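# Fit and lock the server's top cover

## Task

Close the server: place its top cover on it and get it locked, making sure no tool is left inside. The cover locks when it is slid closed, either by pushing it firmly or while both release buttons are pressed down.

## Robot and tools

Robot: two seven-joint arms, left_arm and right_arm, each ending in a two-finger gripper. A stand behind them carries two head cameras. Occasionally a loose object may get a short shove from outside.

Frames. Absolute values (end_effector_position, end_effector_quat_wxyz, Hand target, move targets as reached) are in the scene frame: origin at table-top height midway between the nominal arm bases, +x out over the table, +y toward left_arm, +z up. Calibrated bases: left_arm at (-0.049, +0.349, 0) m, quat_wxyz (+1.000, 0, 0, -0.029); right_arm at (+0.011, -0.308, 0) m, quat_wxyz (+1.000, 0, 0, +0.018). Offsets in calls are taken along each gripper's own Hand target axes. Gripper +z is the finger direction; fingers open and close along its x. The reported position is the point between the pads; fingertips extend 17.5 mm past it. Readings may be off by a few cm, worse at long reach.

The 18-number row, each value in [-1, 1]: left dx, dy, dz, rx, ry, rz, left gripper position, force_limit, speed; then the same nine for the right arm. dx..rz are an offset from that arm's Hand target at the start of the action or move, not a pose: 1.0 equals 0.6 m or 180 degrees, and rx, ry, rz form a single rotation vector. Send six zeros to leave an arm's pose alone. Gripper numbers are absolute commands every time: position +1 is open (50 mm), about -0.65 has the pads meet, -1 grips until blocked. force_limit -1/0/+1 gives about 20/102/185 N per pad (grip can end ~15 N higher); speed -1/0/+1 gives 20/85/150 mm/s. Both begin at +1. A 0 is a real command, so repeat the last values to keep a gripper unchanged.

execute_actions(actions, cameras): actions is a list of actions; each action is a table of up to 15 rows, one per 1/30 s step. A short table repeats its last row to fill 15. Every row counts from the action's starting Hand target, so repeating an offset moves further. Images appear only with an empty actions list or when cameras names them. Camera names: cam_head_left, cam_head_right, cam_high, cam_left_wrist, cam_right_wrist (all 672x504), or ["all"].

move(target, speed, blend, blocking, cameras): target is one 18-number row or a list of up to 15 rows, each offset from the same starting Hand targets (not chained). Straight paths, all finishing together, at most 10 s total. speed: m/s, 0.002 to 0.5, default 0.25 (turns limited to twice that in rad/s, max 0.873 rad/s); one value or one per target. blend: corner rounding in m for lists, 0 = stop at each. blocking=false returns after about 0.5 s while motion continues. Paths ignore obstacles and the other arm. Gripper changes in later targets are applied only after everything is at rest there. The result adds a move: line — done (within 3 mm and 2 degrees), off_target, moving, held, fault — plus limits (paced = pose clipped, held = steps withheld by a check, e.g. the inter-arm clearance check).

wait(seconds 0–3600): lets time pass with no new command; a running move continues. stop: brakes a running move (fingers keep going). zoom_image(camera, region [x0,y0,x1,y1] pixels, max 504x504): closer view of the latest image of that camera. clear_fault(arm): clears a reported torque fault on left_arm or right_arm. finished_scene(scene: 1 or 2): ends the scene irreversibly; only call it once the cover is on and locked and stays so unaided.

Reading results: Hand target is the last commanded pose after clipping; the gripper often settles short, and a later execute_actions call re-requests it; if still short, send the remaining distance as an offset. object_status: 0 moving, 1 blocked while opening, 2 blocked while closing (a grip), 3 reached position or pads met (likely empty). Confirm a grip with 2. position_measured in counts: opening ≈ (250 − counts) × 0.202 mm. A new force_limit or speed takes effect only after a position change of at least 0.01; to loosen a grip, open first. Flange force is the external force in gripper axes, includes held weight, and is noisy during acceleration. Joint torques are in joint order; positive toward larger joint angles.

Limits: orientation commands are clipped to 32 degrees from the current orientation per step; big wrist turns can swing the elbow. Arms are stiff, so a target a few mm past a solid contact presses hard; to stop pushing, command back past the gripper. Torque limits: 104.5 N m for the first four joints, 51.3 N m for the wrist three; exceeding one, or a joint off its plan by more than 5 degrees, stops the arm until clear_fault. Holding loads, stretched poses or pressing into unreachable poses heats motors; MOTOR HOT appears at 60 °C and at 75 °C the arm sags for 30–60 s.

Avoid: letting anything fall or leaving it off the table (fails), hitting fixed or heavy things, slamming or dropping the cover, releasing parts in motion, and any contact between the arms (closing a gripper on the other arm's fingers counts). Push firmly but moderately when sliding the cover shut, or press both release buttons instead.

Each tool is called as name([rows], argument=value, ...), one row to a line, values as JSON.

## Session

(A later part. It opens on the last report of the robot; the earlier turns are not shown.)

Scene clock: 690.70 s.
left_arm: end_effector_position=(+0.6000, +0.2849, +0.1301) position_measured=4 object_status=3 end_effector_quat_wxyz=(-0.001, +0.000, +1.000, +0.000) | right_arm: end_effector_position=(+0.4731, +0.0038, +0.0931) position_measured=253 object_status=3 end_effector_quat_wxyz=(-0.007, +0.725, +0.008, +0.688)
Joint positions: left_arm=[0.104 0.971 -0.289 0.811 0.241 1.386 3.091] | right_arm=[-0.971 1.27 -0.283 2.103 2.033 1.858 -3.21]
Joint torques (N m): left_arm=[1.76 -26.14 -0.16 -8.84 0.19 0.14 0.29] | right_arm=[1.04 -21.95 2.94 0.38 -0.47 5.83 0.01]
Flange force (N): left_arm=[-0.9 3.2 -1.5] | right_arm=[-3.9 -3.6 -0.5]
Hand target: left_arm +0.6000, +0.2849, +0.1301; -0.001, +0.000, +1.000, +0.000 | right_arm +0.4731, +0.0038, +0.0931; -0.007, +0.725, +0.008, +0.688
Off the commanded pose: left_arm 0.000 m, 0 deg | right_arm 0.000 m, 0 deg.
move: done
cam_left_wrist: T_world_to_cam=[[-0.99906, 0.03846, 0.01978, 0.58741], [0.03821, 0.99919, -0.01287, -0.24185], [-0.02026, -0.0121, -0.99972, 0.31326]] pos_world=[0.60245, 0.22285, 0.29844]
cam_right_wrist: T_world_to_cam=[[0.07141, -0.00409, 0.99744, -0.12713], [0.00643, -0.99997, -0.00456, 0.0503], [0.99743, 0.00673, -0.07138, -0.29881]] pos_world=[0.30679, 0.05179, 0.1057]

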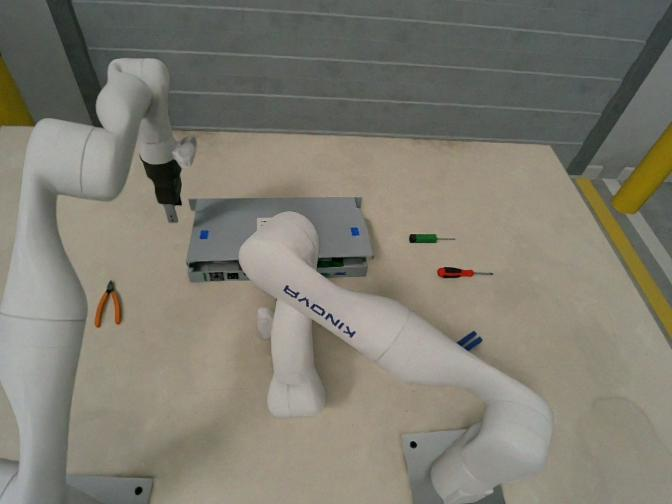

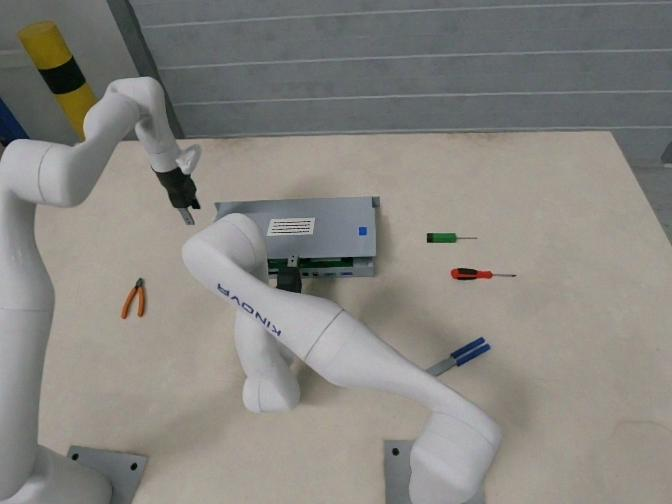

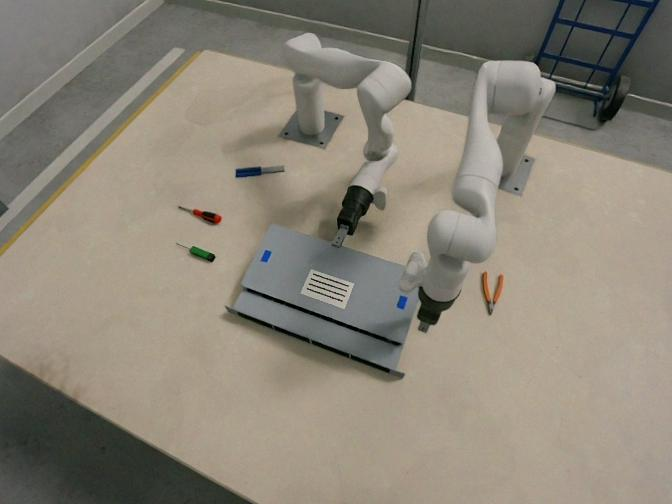

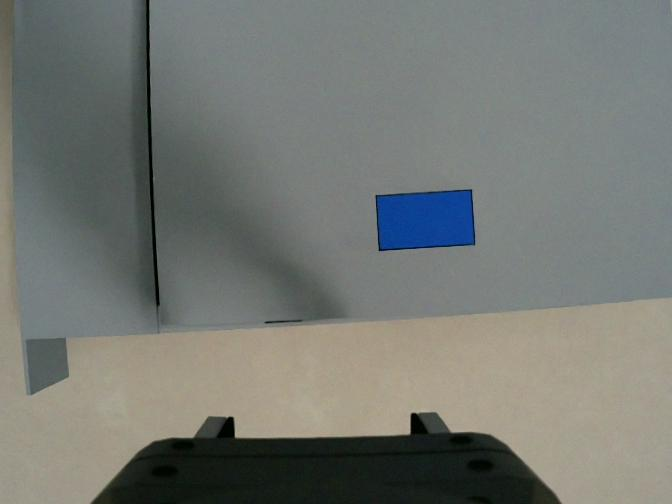

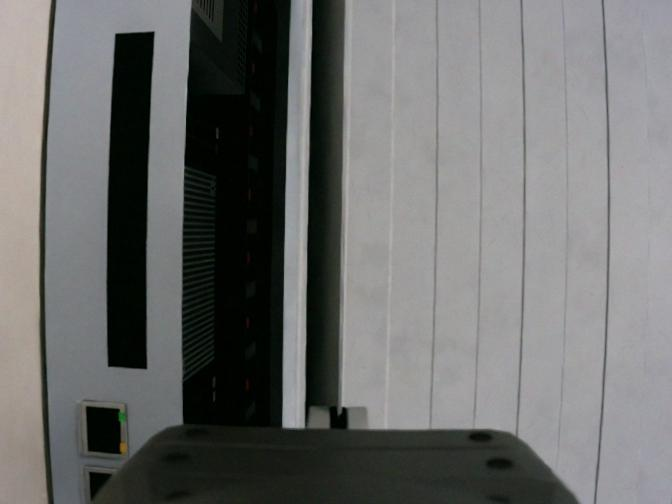

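move(target=[0,0,0,0,0,0,1,1,1, -0.0006,-0.009,-0.01113,0,0,0, -0.98,0.5,-1], speed=0.05, cameras=["cam_left_wrist", "cam_head_right", "cam_high"])

zoom_image(camera="cam_left_wrist", region=[100, 260, 400, 380])

zoom_image(camera="cam_head_right", region=[330, 190, 400, 285])

Scene clock: 740.77 s.
left_arm: end_effector_position=(+0.6000, +0.2849, +0.1301) position_measured=4 object_status=3 end_effector_quat_wxyz=(-0.001, +0.000, +1.000, +0.000) | right_arm: end_effector_position=(+0.4662, +0.0091, +0.0930) position_measured=253 object_status=3 end_effector_quat_wxyz=(-0.007, +0.725, +0.008, +0.688)
Joint positions: left_arm=[0.104 0.971 -0.289 0.811 0.241 1.386 3.091] | right_arm=[-0.986 1.271 -0.295 2.096 2.014 1.864 -3.205]
Joint torques (N m): left_arm=[1.8 -26.18 -0.07 -8.86 0.19 0.16 0.29] | right_arm=[1.43 -22.41 3.17 0.24 -0.72 6.29 -0.21]
Flange force (N): left_arm=[-0.9 3.3 -1.4] | right_arm=[-4.6 -4.3 -0.2]
Hand target: left_arm +0.6000, +0.2849, +0.1301; -0.001, +0.000, +1.000, +0.000 | right_arm +0.4663, +0.0090, +0.0931; -0.007, +0.725, +0.008, +0.688
Off the commanded pose: left_arm 0.000 m, 0 deg | right_arm 0.000 m, 0 deg.
move: done
cam_left_wrist: T_world_to_cam=[[-0.99906, 0.03856, 0.01978, 0.58739], [0.03831, 0.99918, -0.01287, -0.24181], [-0.02026, -0.0121, -0.99972, 0.31326]] pos_world=[0.60245, 0.22275, 0.29844]
Images, in order (width x height): cam_head_right 672x504, cam_high 672x504, cam_left_wrist 672x504.

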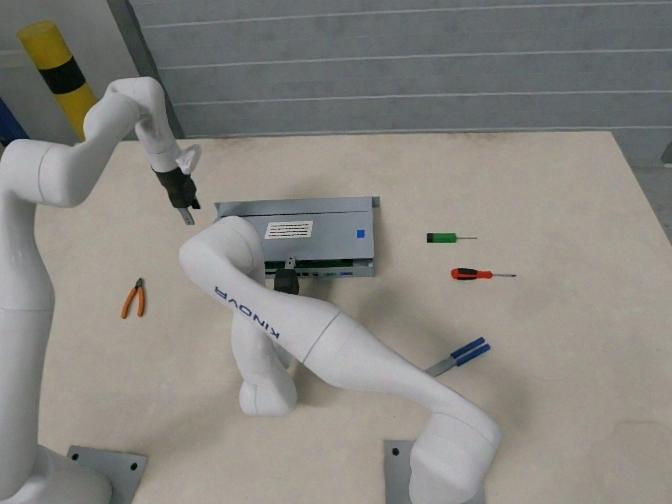

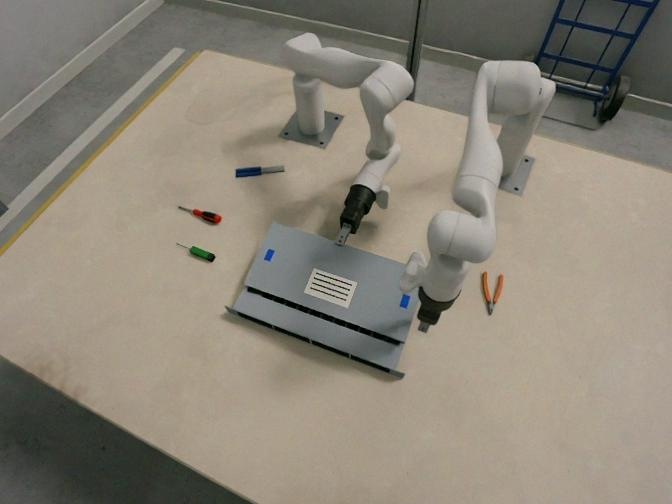

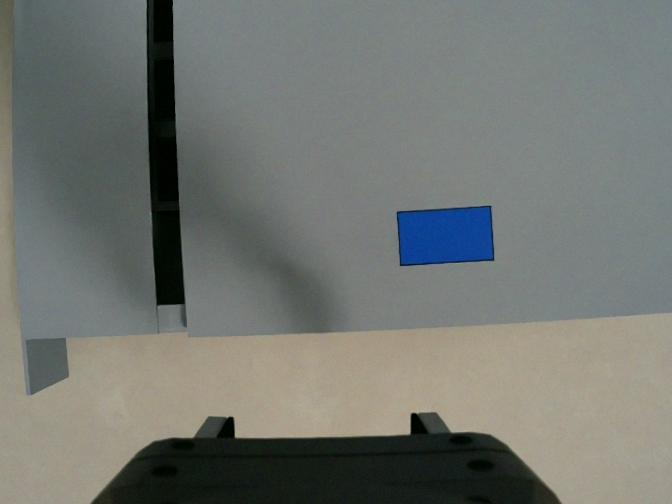

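Scaled by 1.680.

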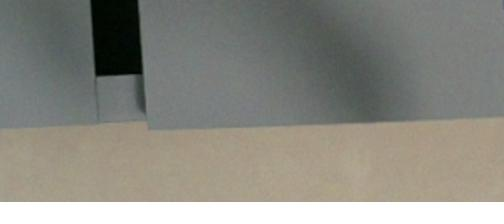

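Scaled by 5.305 from the camera's image (finer frame: 960x720).

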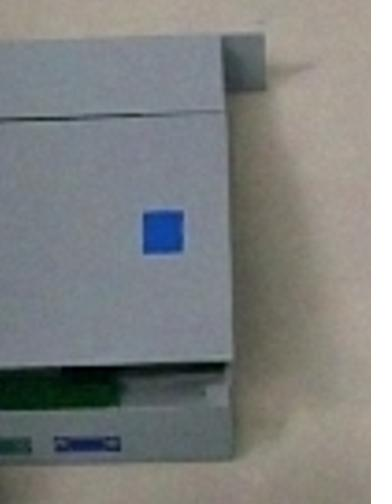

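move(target=[0,0,0,0,0,0,1,1,1, -0.01645,-0.0003,0.0045,0.00166,0,-0.0001, -0.98,0.5,-1], speed=0.03, cameras=["cam_left_wrist", "cam_head_right"])

zoom_image(camera="cam_left_wrist", region=[120, 270, 320, 370])

zoom_image(camera="cam_head_right", region=[330, 190, 400, 285])

Scene clock: 759.17 s.
left_arm: end_effector_position=(+0.6000, +0.2849, +0.1301) position_measured=4 object_status=3 end_effector_quat_wxyz=(-0.001, +0.000, +1.000, +0.000) | right_arm: end_effector_position=(+0.4684, +0.0093, +0.0831) position_measured=253 object_status=3 end_effector_quat_wxyz=(-0.009, +0.725, +0.010, +0.688)
Joint positions: left_arm=[0.104 0.971 -0.289 0.811 0.241 1.386 3.091] | right_arm=[-0.984 1.297 -0.285 2.083 2.029 1.865 -3.215]
Joint torques (N m): left_arm=[1.77 -26.24 -0.15 -8.89 0.18 0.17 0.3] | right_arm=[0.88 -22.53 2.95 0.2 -0.33 6.22 -0.19]
Flange force (N): left_arm=[-0.8 3.2 -1.3] | right_arm=[-4.5 -3.5 -0.2]
Hand target: left_arm +0.6000, +0.2849, +0.1301; -0.001, +0.000, +1.000, +0.000 | right_arm +0.4684, +0.0093, +0.0831; -0.009, +0.725, +0.010, +0.688
Off the commanded pose: left_arm 0.000 m, 0 deg | right_arm 0.000 m, 0 deg.
move: done
cam_left_wrist: T_world_to_cam=[[-0.99906, 0.03856, 0.01978, 0.58739], [0.03831, 0.99918, -0.01287, -0.24181], [-0.02026, -0.0121, -0.99972, 0.31326]] pos_world=[0.60245, 0.22275, 0.29844]
Images, in order (width x height): cam_head_right 672x504, cam_left_wrist 672x504.

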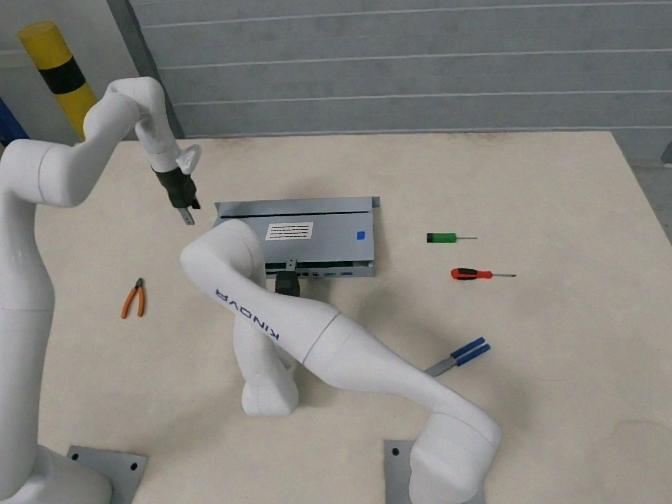

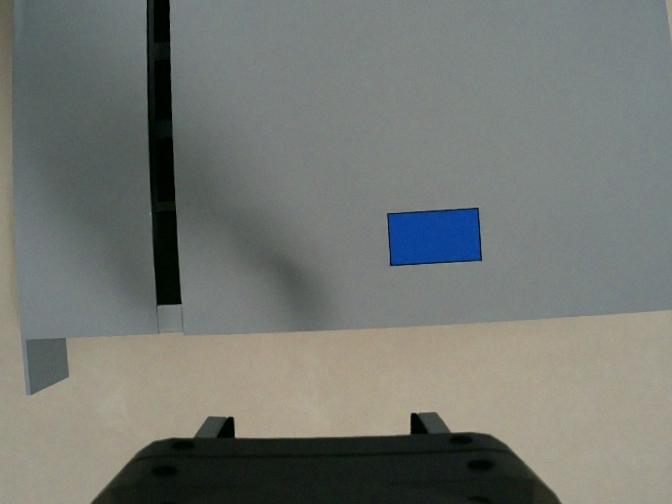

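Scaled by 2.520.

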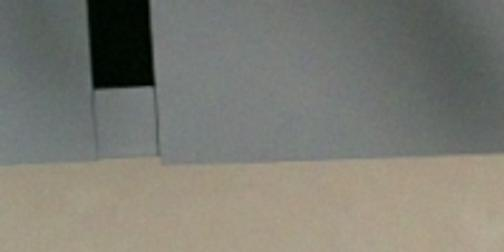

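Scaled by 5.305 from the camera's image (finer frame: 960x720).

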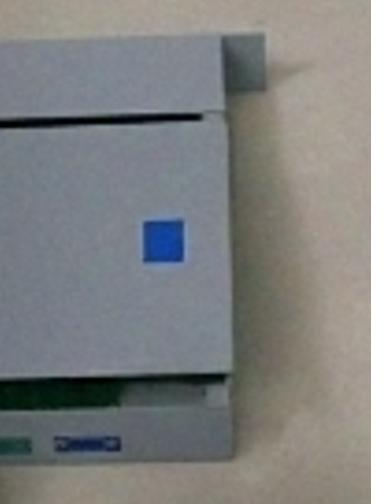

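move(target=[0,0,0,0,0,0,1,1,1, -0.00999,0,0.00052,0.00166,0,-0.0001, -0.98,0.5,-1], speed=0.03, cameras=["cam_left_wrist"])

zoom_image(camera="cam_left_wrist", region=[120, 270, 320, 370])

Scene clock: 773.10 s.
left_arm: end_effector_position=(+0.6000, +0.2849, +0.1301) position_measured=4 object_status=3 end_effector_quat_wxyz=(-0.001, +0.000, +1.000, +0.000) | right_arm: end_effector_position=(+0.4684, +0.0093, +0.0771) position_measured=253 object_status=3 end_effector_quat_wxyz=(-0.011, +0.725, +0.012, +0.688)
Joint positions: left_arm=[0.104 0.971 -0.289 0.811 0.241 1.386 3.091] | right_arm=[-0.985 1.313 -0.281 2.077 2.037 1.868 -3.224]
Joint torques (N m): left_arm=[1.85 -26.23 -0.08 -8.9 0.18 0.15 0.33] | right_arm=[0.55 -22.26 2.58 0.26 -0.02 5.86 -0.09]
Flange force (N): left_arm=[-0.8 3.4 -1.3] | right_arm=[-4.0 -2.6 -0.7]
Hand target: left_arm +0.6000, +0.2849, +0.1301; -0.001, +0.000, +1.000, +0.000 | right_arm +0.4684, +0.0093, +0.0771; -0.011, +0.725, +0.012, +0.688
Off the commanded pose: left_arm 0.000 m, 0 deg | right_arm 0.000 m, 0 deg.
move: done
cam_left_wrist: T_world_to_cam=[[-0.99906, 0.03856, 0.01978, 0.58739], [0.03831, 0.99918, -0.01287, -0.24181], [-0.02026, -0.0121, -0.99972, 0.31326]] pos_world=[0.60245, 0.22275, 0.29844]

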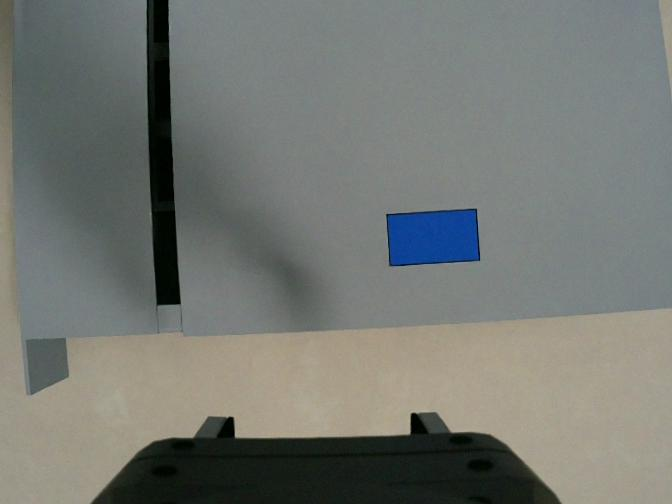

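Scaled by 2.520.

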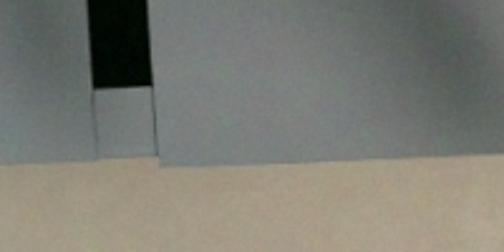

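move(target=[0,0,0,0,0,0,1,1,1, -0.00832,0,0.00044,0,0,0, -0.98,0.5,-1], speed=0.02, cameras=["cam_left_wrist", "cam_head_right"])

zoom_image(camera="cam_left_wrist", region=[120, 270, 320, 370])

zoom_image(camera="cam_head_right", region=[330, 190, 400, 285])

Scene clock: 779.77 s.
left_arm: end_effector_position=(+0.6000, +0.2849, +0.1301) position_measured=4 object_status=3 end_effector_quat_wxyz=(-0.001, +0.000, +1.000, +0.000) | right_arm: end_effector_position=(+0.4684, +0.0093, +0.0721) position_measured=253 object_status=3 end_effector_quat_wxyz=(-0.011, +0.725, +0.012, +0.688)
Joint positions: left_arm=[0.104 0.971 -0.289 0.811 0.241 1.386 3.091] | right_arm=[-0.985 1.326 -0.279 2.069 2.04 1.87 -3.228]
Joint torques (N m): left_arm=[1.79 -26.21 -0.08 -8.84 0.2 0.15 0.24] | right_arm=[0.79 -21.73 2.63 0.55 -0.2 5.53 0.04]
Flange force (N): left_arm=[-1.2 3.1 -1.4] | right_arm=[-3.3 -3.0 -0.9]
Hand target: left_arm +0.6000, +0.2849, +0.1301; -0.001, +0.000, +1.000, +0.000 | right_arm +0.4684, +0.0093, +0.0721; -0.011, +0.725, +0.012, +0.688
Off the commanded pose: left_arm 0.000 m, 0 deg | right_arm 0.000 m, 0 deg.
move: done
cam_left_wrist: T_world_to_cam=[[-0.99906, 0.03856, 0.01978, 0.58739], [0.03831, 0.99918, -0.01287, -0.24181], [-0.02026, -0.0121, -0.99972, 0.31326]] pos_world=[0.60245, 0.22275, 0.29844]
Images, in order (width x height): cam_head_right 672x504, cam_left_wrist 672x504.

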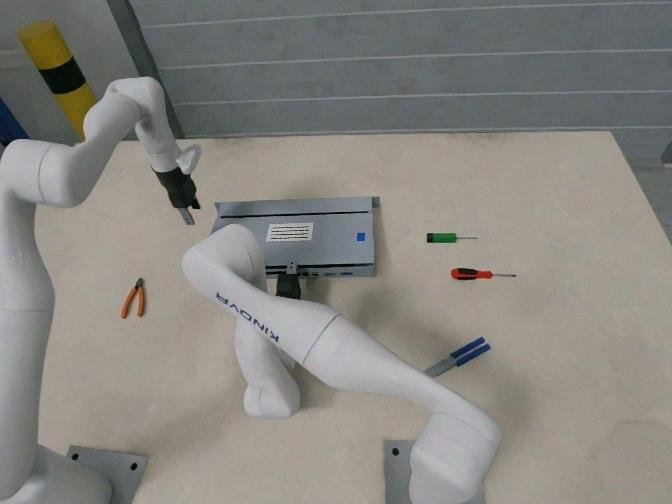

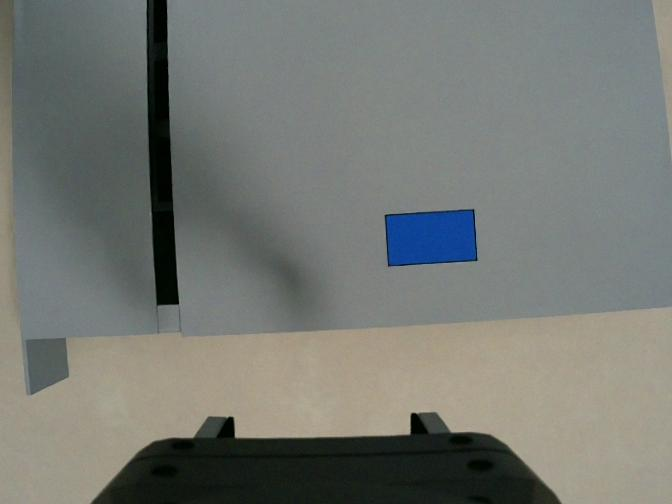

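Scaled by 2.520.

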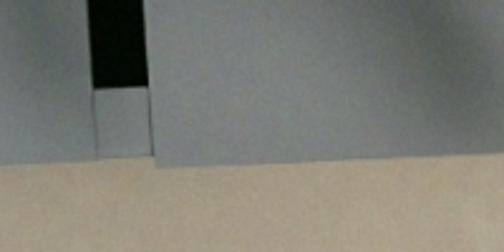

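Scaled by 5.305 from the camera's image (finer frame: 960x720).

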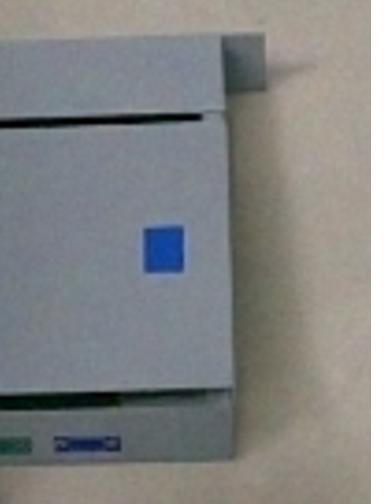

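move(target=[0,0,0,0,0,0,1,1,1, -0.00184,0,-0.0033,0,0,0, -0.98,0.5,-1], speed=0.02, cameras=["cam_left_wrist"])

zoom_image(camera="cam_left_wrist", region=[120, 270, 320, 370])

Scene clock: 795.50 s.
left_arm: end_effector_position=(+0.6000, +0.2849, +0.1301) position_measured=4 object_status=3 end_effector_quat_wxyz=(-0.001, +0.000, +1.000, +0.000) | right_arm: end_effector_position=(+0.4664, +0.0092, +0.0711) position_measured=253 object_status=3 end_effector_quat_wxyz=(-0.011, +0.725, +0.012, +0.688)
Joint positions: left_arm=[0.104 0.971 -0.289 0.811 0.241 1.386 3.091] | right_arm=[-0.988 1.33 -0.281 2.07 2.035 1.874 -3.232]
Joint torques (N m): left_arm=[1.8 -26.22 -0.12 -8.82 0.18 0.18 0.35] | right_arm=[0.41 -21.3 2.07 0.92 -0.27 5.32 -0.03]
Flange force (N): left_arm=[-1.2 3.3 -1.4] | right_arm=[-2.9 -3.3 0.8]
Hand target: left_arm +0.6000, +0.2849, +0.1301; -0.001, +0.000, +1.000, +0.000 | right_arm +0.4664, +0.0092, +0.0711; -0.011, +0.725, +0.012, +0.688
Off the commanded pose: left_arm 0.000 m, 0 deg | right_arm 0.000 m, 0 deg.
move: done
cam_left_wrist: T_world_to_cam=[[-0.99906, 0.03856, 0.01978, 0.58739], [0.03831, 0.99918, -0.01287, -0.24181], [-0.02026, -0.0121, -0.99972, 0.31326]] pos_world=[0.60245, 0.22275, 0.29844]

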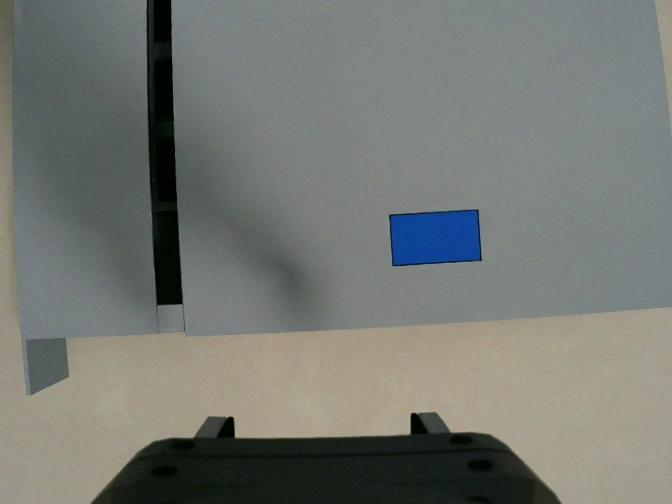

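Scaled by 2.520.

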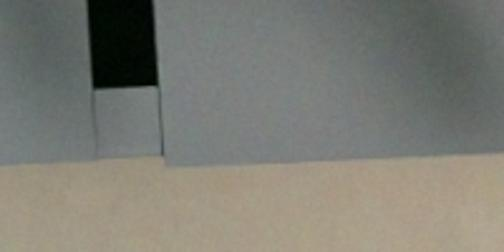

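move(target=[0,0,0,0,0,0,1,1,1, -0.00017,0,-0.0033,0,0,0, -0.98,0.5,-1], speed=0.02, cameras=["cam_left_wrist"])

zoom_image(camera="cam_left_wrist", region=[120, 270, 320, 370])

Scene clock: 800.67 s.
left_arm: end_effector_position=(+0.6000, +0.2849, +0.1301) position_measured=4 object_status=3 end_effector_quat_wxyz=(-0.001, +0.000, +1.000, +0.000) | right_arm: end_effector_position=(+0.4644, +0.0091, +0.0711) position_measured=253 object_status=3 end_effector_quat_wxyz=(-0.011, +0.725, +0.012, +0.688)
Joint positions: left_arm=[0.104 0.971 -0.289 0.811 0.241 1.386 3.091] | right_arm=[-0.991 1.331 -0.284 2.072 2.03 1.878 -3.235]
Joint torques (N m): left_arm=[1.77 -26.11 -0.04 -8.88 0.2 0.16 0.29] | right_arm=[0.66 -21.35 2.28 0.98 -0.37 5.42 -0.02]
Flange force (N): left_arm=[-0.4 3.3 -1.4] | right_arm=[-3.2 -3.7 0.5]
Hand target: left_arm +0.6000, +0.2849, +0.1301; -0.001, +0.000, +1.000, +0.000 | right_arm +0.4644, +0.0091, +0.0711; -0.011, +0.725, +0.012, +0.688
Off the commanded pose: left_arm 0.000 m, 0 deg | right_arm 0.000 m, 0 deg.
move: done
cam_left_wrist: T_world_to_cam=[[-0.99906, 0.03856, 0.01978, 0.58739], [0.03831, 0.99918, -0.01287, -0.24181], [-0.02026, -0.0121, -0.99972, 0.31326]] pos_world=[0.60245, 0.22275, 0.29844]

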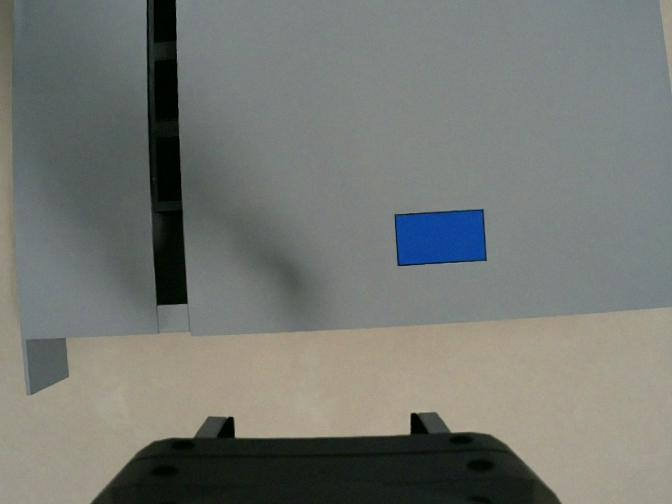

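Scaled by 2.520.

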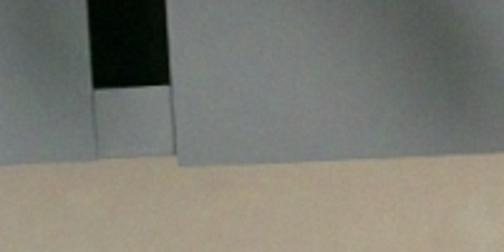

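move(target=[0.05,0.1067,0.1267,0.4333,0,0,1,1,1, 0,0,0,0,0,0, -0.98,0.5,-1], speed=0.35, cameras=["cam_left_wrist"])

zoom_image(camera="cam_left_wrist", region=[0, 280, 400, 430])

zoom_image(camera="cam_left_wrist", region=[372, 280, 672, 430])

Scene clock: 816.03 s.
left_arm: end_effector_position=(+0.5699, +0.3490, +0.0542) position_measured=4 object_status=3 end_effector_quat_wxyz=(-0.001, +0.000, +0.777, -0.629) | right_arm: end_effector_position=(+0.4644, +0.0091, +0.0711) position_measured=253 object_status=3 end_effector_quat_wxyz=(-0.011, +0.725, +0.012, +0.688)
Joint positions: left_arm=[-0.628 1.614 0.277 0.462 0.855 1.839 2.555] | right_arm=[-0.991 1.331 -0.284 2.072 2.03 1.878 -3.235]
Joint torques (N m): left_arm=[1.86 -27.01 5.95 -5.88 2.83 2.05 0.26] | right_arm=[0.68 -21.32 2.29 1 -0.38 5.43 -0.03]
Flange force (N): left_arm=no reading | right_arm=[-3.1 -3.8 0.5]
Hand target: left_arm +0.5699, +0.3490, +0.0542; -0.001, +0.000, +0.777, -0.629 | right_arm +0.4644, +0.0091, +0.0711; -0.011, +0.725, +0.012, +0.688
Off the commanded pose: left_arm 0.000 m, 0 deg | right_arm 0.000 m, 0 deg.
move: done
cam_left_wrist: T_world_to_cam=[[-0.99913, 0.0265, -0.03235, 0.56344], [0.03692, 0.19528, -0.98005, 0.02812], [-0.01965, -0.98039, -0.19608, 0.53155]] pos_world=[0.57236, 0.5007, 0.15002]

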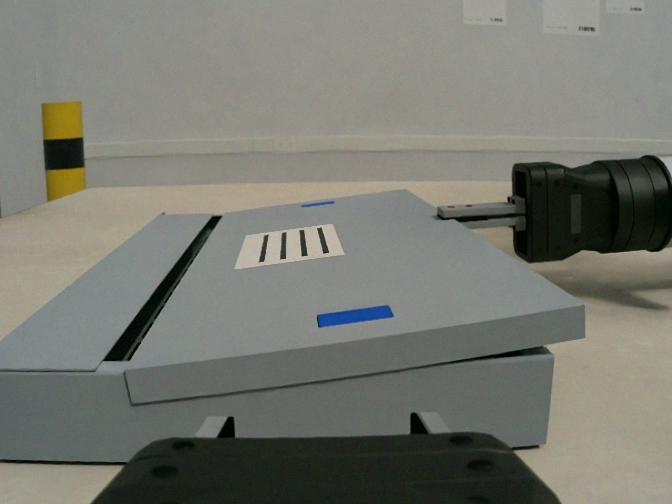

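Scaled by 1.260.

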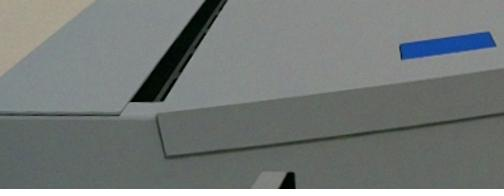

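Scaled by 1.680.

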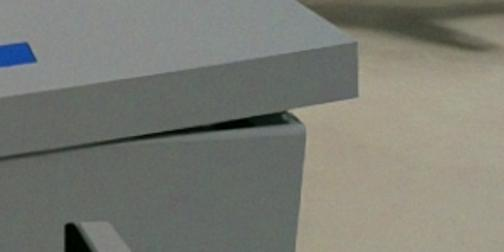

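move(target=[0,0,0,0,0,0,1,1,1, -0.02257,0,-0.0008,0,0,0, -0.98,0.5,-1], speed=0.03, cameras=["cam_left_wrist"])

zoom_image(camera="cam_left_wrist", region=[80, 280, 360, 430])

zoom_image(camera="cam_left_wrist", region=[372, 280, 672, 430])

Scene clock: 826.30 s.
left_arm: end_effector_position=(+0.5699, +0.3490, +0.0542) position_measured=4 object_status=3 end_effector_quat_wxyz=(-0.001, +0.000, +0.777, -0.629) | right_arm: end_effector_position=(+0.4632, +0.0091, +0.0576) position_measured=253 object_status=3 end_effector_quat_wxyz=(-0.011, +0.725, +0.012, +0.688)
Joint positions: left_arm=[-0.628 1.614 0.277 0.462 0.855 1.839 2.555] | right_arm=[-0.995 1.366 -0.28 2.05 2.034 1.884 -3.247]
Joint torques (N m): left_arm=[1.78 -27.04 5.98 -5.94 2.82 2.07 0.3] | right_arm=[1.36 -18.78 1.15 1.87 -0.74 3.53 -0.12]
Flange force (N): left_arm=no reading | right_arm=[0.8 -5.1 0.7]
Hand target: left_arm +0.5699, +0.3490, +0.0542; -0.001, +0.000, +0.777, -0.629 | right_arm +0.4632, +0.0091, +0.0576; -0.011, +0.725, +0.012, +0.688
Off the commanded pose: left_arm 0.000 m, 0 deg | right_arm 0.000 m, 0 deg.
move: done
cam_left_wrist: T_world_to_cam=[[-0.99913, 0.02648, -0.03226, 0.56344], [0.03682, 0.19528, -0.98006, 0.02817], [-0.01965, -0.98039, -0.19608, 0.53155]] pos_world=[0.57236, 0.5007, 0.15002]

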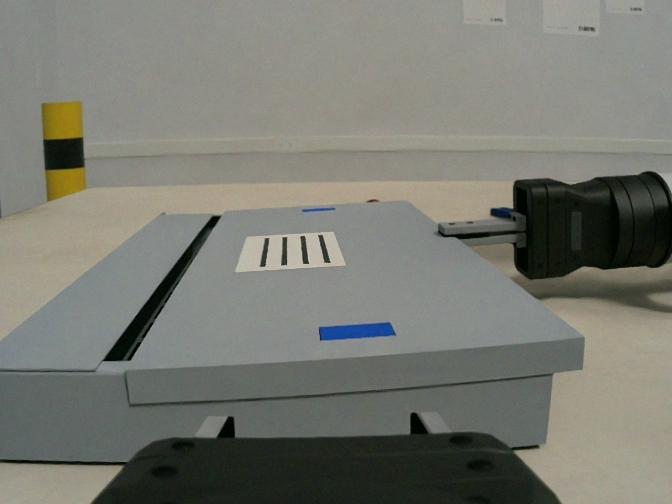

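Scaled by 1.800.

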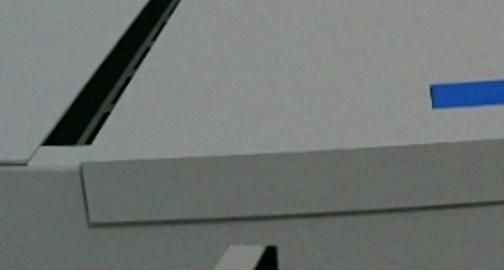

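Scaled by 1.680.

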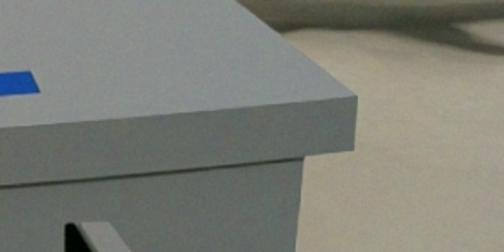

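move(target=[0,0,0,0,0,0,1,1,1, -0.0083,0,0.0,0,0,0, -0.98,0.5,-1], speed=0.02, cameras=["cam_left_wrist"])

zoom_image(camera="cam_left_wrist", region=[80, 280, 360, 430])

zoom_image(camera="cam_left_wrist", region=[372, 280, 672, 430])

Scene clock: 832.93 s.
left_arm: end_effector_position=(+0.5699, +0.3490, +0.0542) position_measured=4 object_status=3 end_effector_quat_wxyz=(-0.001, +0.000, +0.777, -0.629) | right_arm: end_effector_position=(+0.4630, +0.0091, +0.0526) position_measured=253 object_status=3 end_effector_quat_wxyz=(-0.011, +0.725, +0.012, +0.688)
Joint positions: left_arm=[-0.628 1.614 0.277 0.462 0.855 1.839 2.555] | right_arm=[-0.996 1.379 -0.278 2.041 2.036 1.885 -3.251]
Joint torques (N m): left_arm=[1.82 -27.08 5.95 -5.94 2.86 2.04 0.25] | right_arm=[1.48 -17.59 0.64 2.41 -0.95 2.78 -0.19]
Flange force (N): left_arm=no reading | right_arm=[2.5 -6.2 1.6]
Hand target: left_arm +0.5699, +0.3490, +0.0542; -0.001, +0.000, +0.777, -0.629 | right_arm +0.4630, +0.0091, +0.0526; -0.011, +0.725, +0.012, +0.688
Off the commanded pose: left_arm 0.000 m, 0 deg | right_arm 0.000 m, 0 deg.
move: done
cam_left_wrist: T_world_to_cam=[[-0.99913, 0.02648, -0.03226, 0.56344], [0.03682, 0.19528, -0.98006, 0.02817], [-0.01965, -0.98039, -0.19608, 0.53155]] pos_world=[0.57236, 0.5007, 0.15002]

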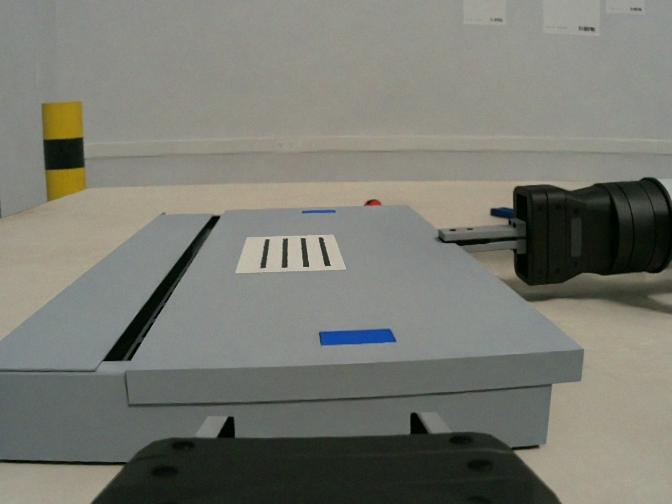

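Scaled by 1.800.

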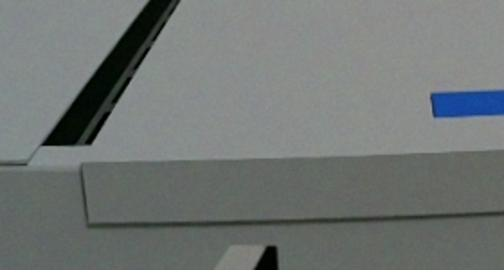

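Scaled by 1.680.

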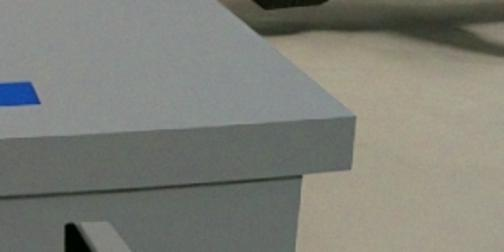

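move(target=[0,0,0,0,0,0,1,1,1, -0.0050,0,0.0,0,0,0, -0.98,0.5,-1], speed=0.02, cameras=["cam_left_wrist"])

zoom_image(camera="cam_left_wrist", region=[80, 280, 360, 430])

zoom_image(camera="cam_left_wrist", region=[372, 280, 672, 430])

Scene clock: 838.60 s.
left_arm: end_effector_position=(+0.5699, +0.3490, +0.0542) position_measured=4 object_status=3 end_effector_quat_wxyz=(-0.001, +0.000, +0.777, -0.629) | right_arm: end_effector_position=(+0.4628, +0.0091, +0.0497) position_measured=253 object_status=3 end_effector_quat_wxyz=(-0.011, +0.725, +0.012, +0.688)
Joint positions: left_arm=[-0.628 1.614 0.277 0.462 0.855 1.839 2.555] | right_arm=[-0.997 1.387 -0.277 2.036 2.037 1.886 -3.253]
Joint torques (N m): left_arm=[1.78 -27.07 5.95 -5.95 2.83 2.08 0.27] | right_arm=[2.99 -8.97 -2.18 1.1 1.93 -4.43 -0.18]
Flange force (N): left_arm=no reading | right_arm=[24.6 -0.1 -13.9]
Hand target: left_arm +0.5699, +0.3490, +0.0542; -0.001, +0.000, +0.777, -0.629 | right_arm +0.4628, +0.0091, +0.0496; -0.011, +0.725, +0.012, +0.688
Off the commanded pose: left_arm 0.000 m, 0 deg | right_arm 0.000 m, 0 deg.
move: done
cam_left_wrist: T_world_to_cam=[[-0.99913, 0.02648, -0.03226, 0.56344], [0.03682, 0.19528, -0.98006, 0.02817], [-0.01965, -0.98039, -0.19608, 0.53155]] pos_world=[0.57236, 0.5007, 0.15002]

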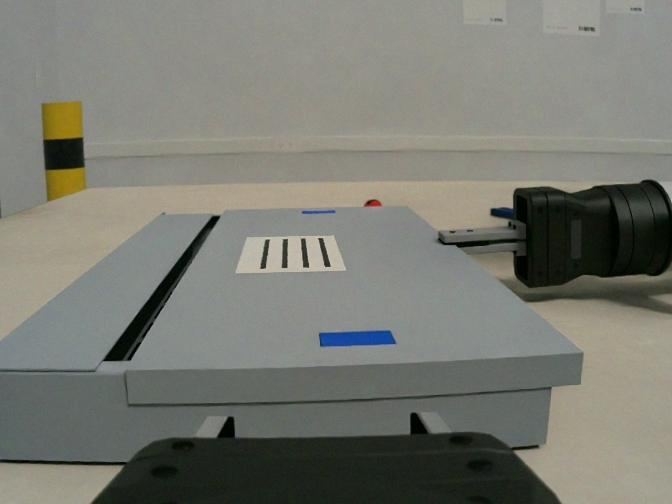

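Scaled by 1.800.

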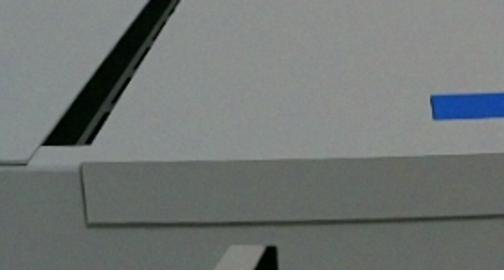

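Scaled by 1.680.

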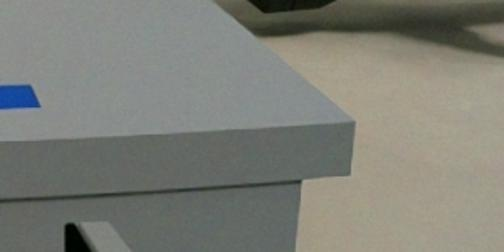

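move([
  [0,0,0,0,0,0,1,1,1, 0.0017,0,-0.0017,0,0,0, -0.98,0.5,-1],
  [0,0,0,0,0,0,1,1,1, -0.0012,0,-0.0017,0,0,0, -0.98,0.5,-1],
], speed=0.01, cameras=["cam_left_wrist"])

zoom_image(camera="cam_left_wrist", region=[372, 280, 672, 430])

Scene clock: 845.03 s.
left_arm: end_effector_position=(+0.5699, +0.3490, +0.0542) position_measured=4 object_status=3 end_effector_quat_wxyz=(-0.001, +0.000, +0.777, -0.629) | right_arm: end_effector_position=(+0.4618, +0.0091, +0.0491) position_measured=253 object_status=3 end_effector_quat_wxyz=(-0.011, +0.725, +0.012, +0.688)
Joint positions: left_arm=[-0.628 1.614 0.277 0.462 0.855 1.839 2.555] | right_arm=[-0.998 1.389 -0.278 2.036 2.035 1.888 -3.255]
Joint torques (N m): left_arm=[1.8 -27.08 5.93 -5.93 2.83 2.06 0.28] | right_arm=[2.16 -14.29 -0.12 1.36 0.72 -0.26 0.08]
Flange force (N): left_arm=no reading | right_arm=[12.0 -1.8 -7.8]
Hand target: left_arm +0.5699, +0.3490, +0.0542; -0.001, +0.000, +0.777, -0.629 | right_arm +0.4618, +0.0090, +0.0489; -0.011, +0.725, +0.012, +0.688
Off the commanded pose: left_arm 0.000 m, 0 deg | right_arm 0.000 m, 0 deg.
move: done
cam_left_wrist: T_world_to_cam=[[-0.99913, 0.02648, -0.03226, 0.56344], [0.03682, 0.19528, -0.98006, 0.02817], [-0.01965, -0.98039, -0.19608, 0.53155]] pos_world=[0.57236, 0.5007, 0.15002]

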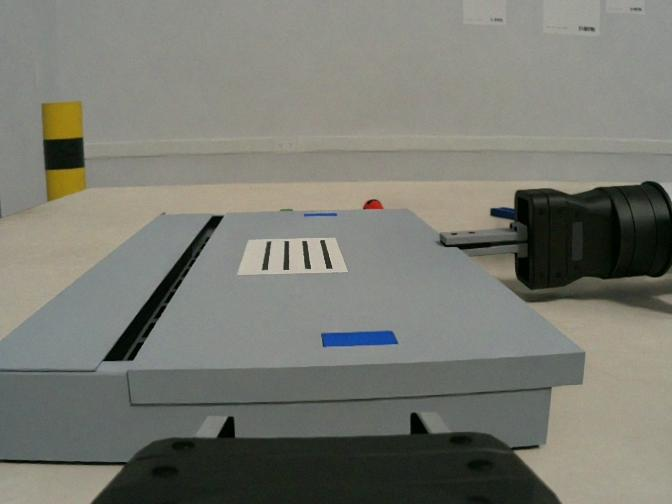

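Scaled by 1.680.

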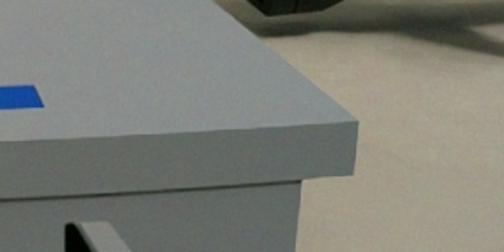

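move([
  [0,0,0,0,0,0,1,1,1, -0.0006,0,0.0025,0,0,0, -0.98,0.5,-1],
  [0,0,0,0,0,0,1,1,1, -0.0008,0,0.005,0,0,0, -0.98,0.5,-1],
], speed=0.01, cameras=["cam_left_wrist"])

zoom_image(camera="cam_left_wrist", region=[372, 280, 672, 430])

Scene clock: 862.67 s.
left_arm: end_effector_position=(+0.5699, +0.3490, +0.0542) position_measured=4 object_status=3 end_effector_quat_wxyz=(-0.001, +0.000, +0.777, -0.629) | right_arm: end_effector_position=(+0.4647, +0.0091, +0.0483) position_measured=253 object_status=3 end_effector_quat_wxyz=(-0.011, +0.725, +0.012, +0.688)
Joint positions: left_arm=[-0.628 1.614 0.277 0.462 0.855 1.839 2.555] | right_arm=[-0.994 1.389 -0.274 2.031 2.042 1.883 -3.251]
Joint torques (N m): left_arm=[1.78 -26.96 5.91 -5.99 2.81 2.07 0.31] | right_arm=[4.18 -9.57 -1 1.09 1.43 -4.02 0.07]
Flange force (N): left_arm=no reading | right_arm=[23.0 -1.1 -16.1]
Hand target: left_arm +0.5699, +0.3490, +0.0542; -0.001, +0.000, +0.777, -0.629 | right_arm +0.4647, +0.0091, +0.0483; -0.011, +0.725, +0.012, +0.688
Off the commanded pose: left_arm 0.000 m, 0 deg | right_arm 0.000 m, 0 deg.
move: done
cam_left_wrist: T_world_to_cam=[[-0.99913, 0.02648, -0.03226, 0.56344], [0.03682, 0.19528, -0.98006, 0.02817], [-0.01965, -0.98039, -0.19608, 0.53155]] pos_world=[0.57236, 0.5007, 0.15002]

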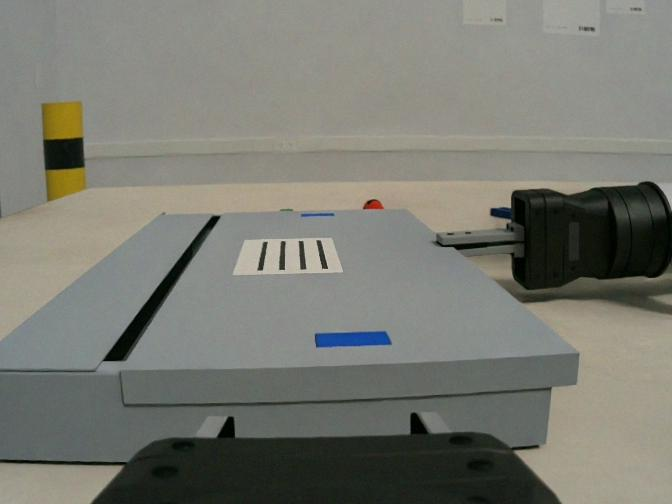

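Scaled by 1.680.

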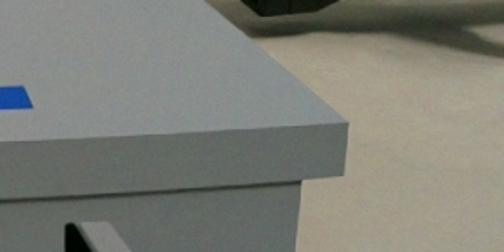

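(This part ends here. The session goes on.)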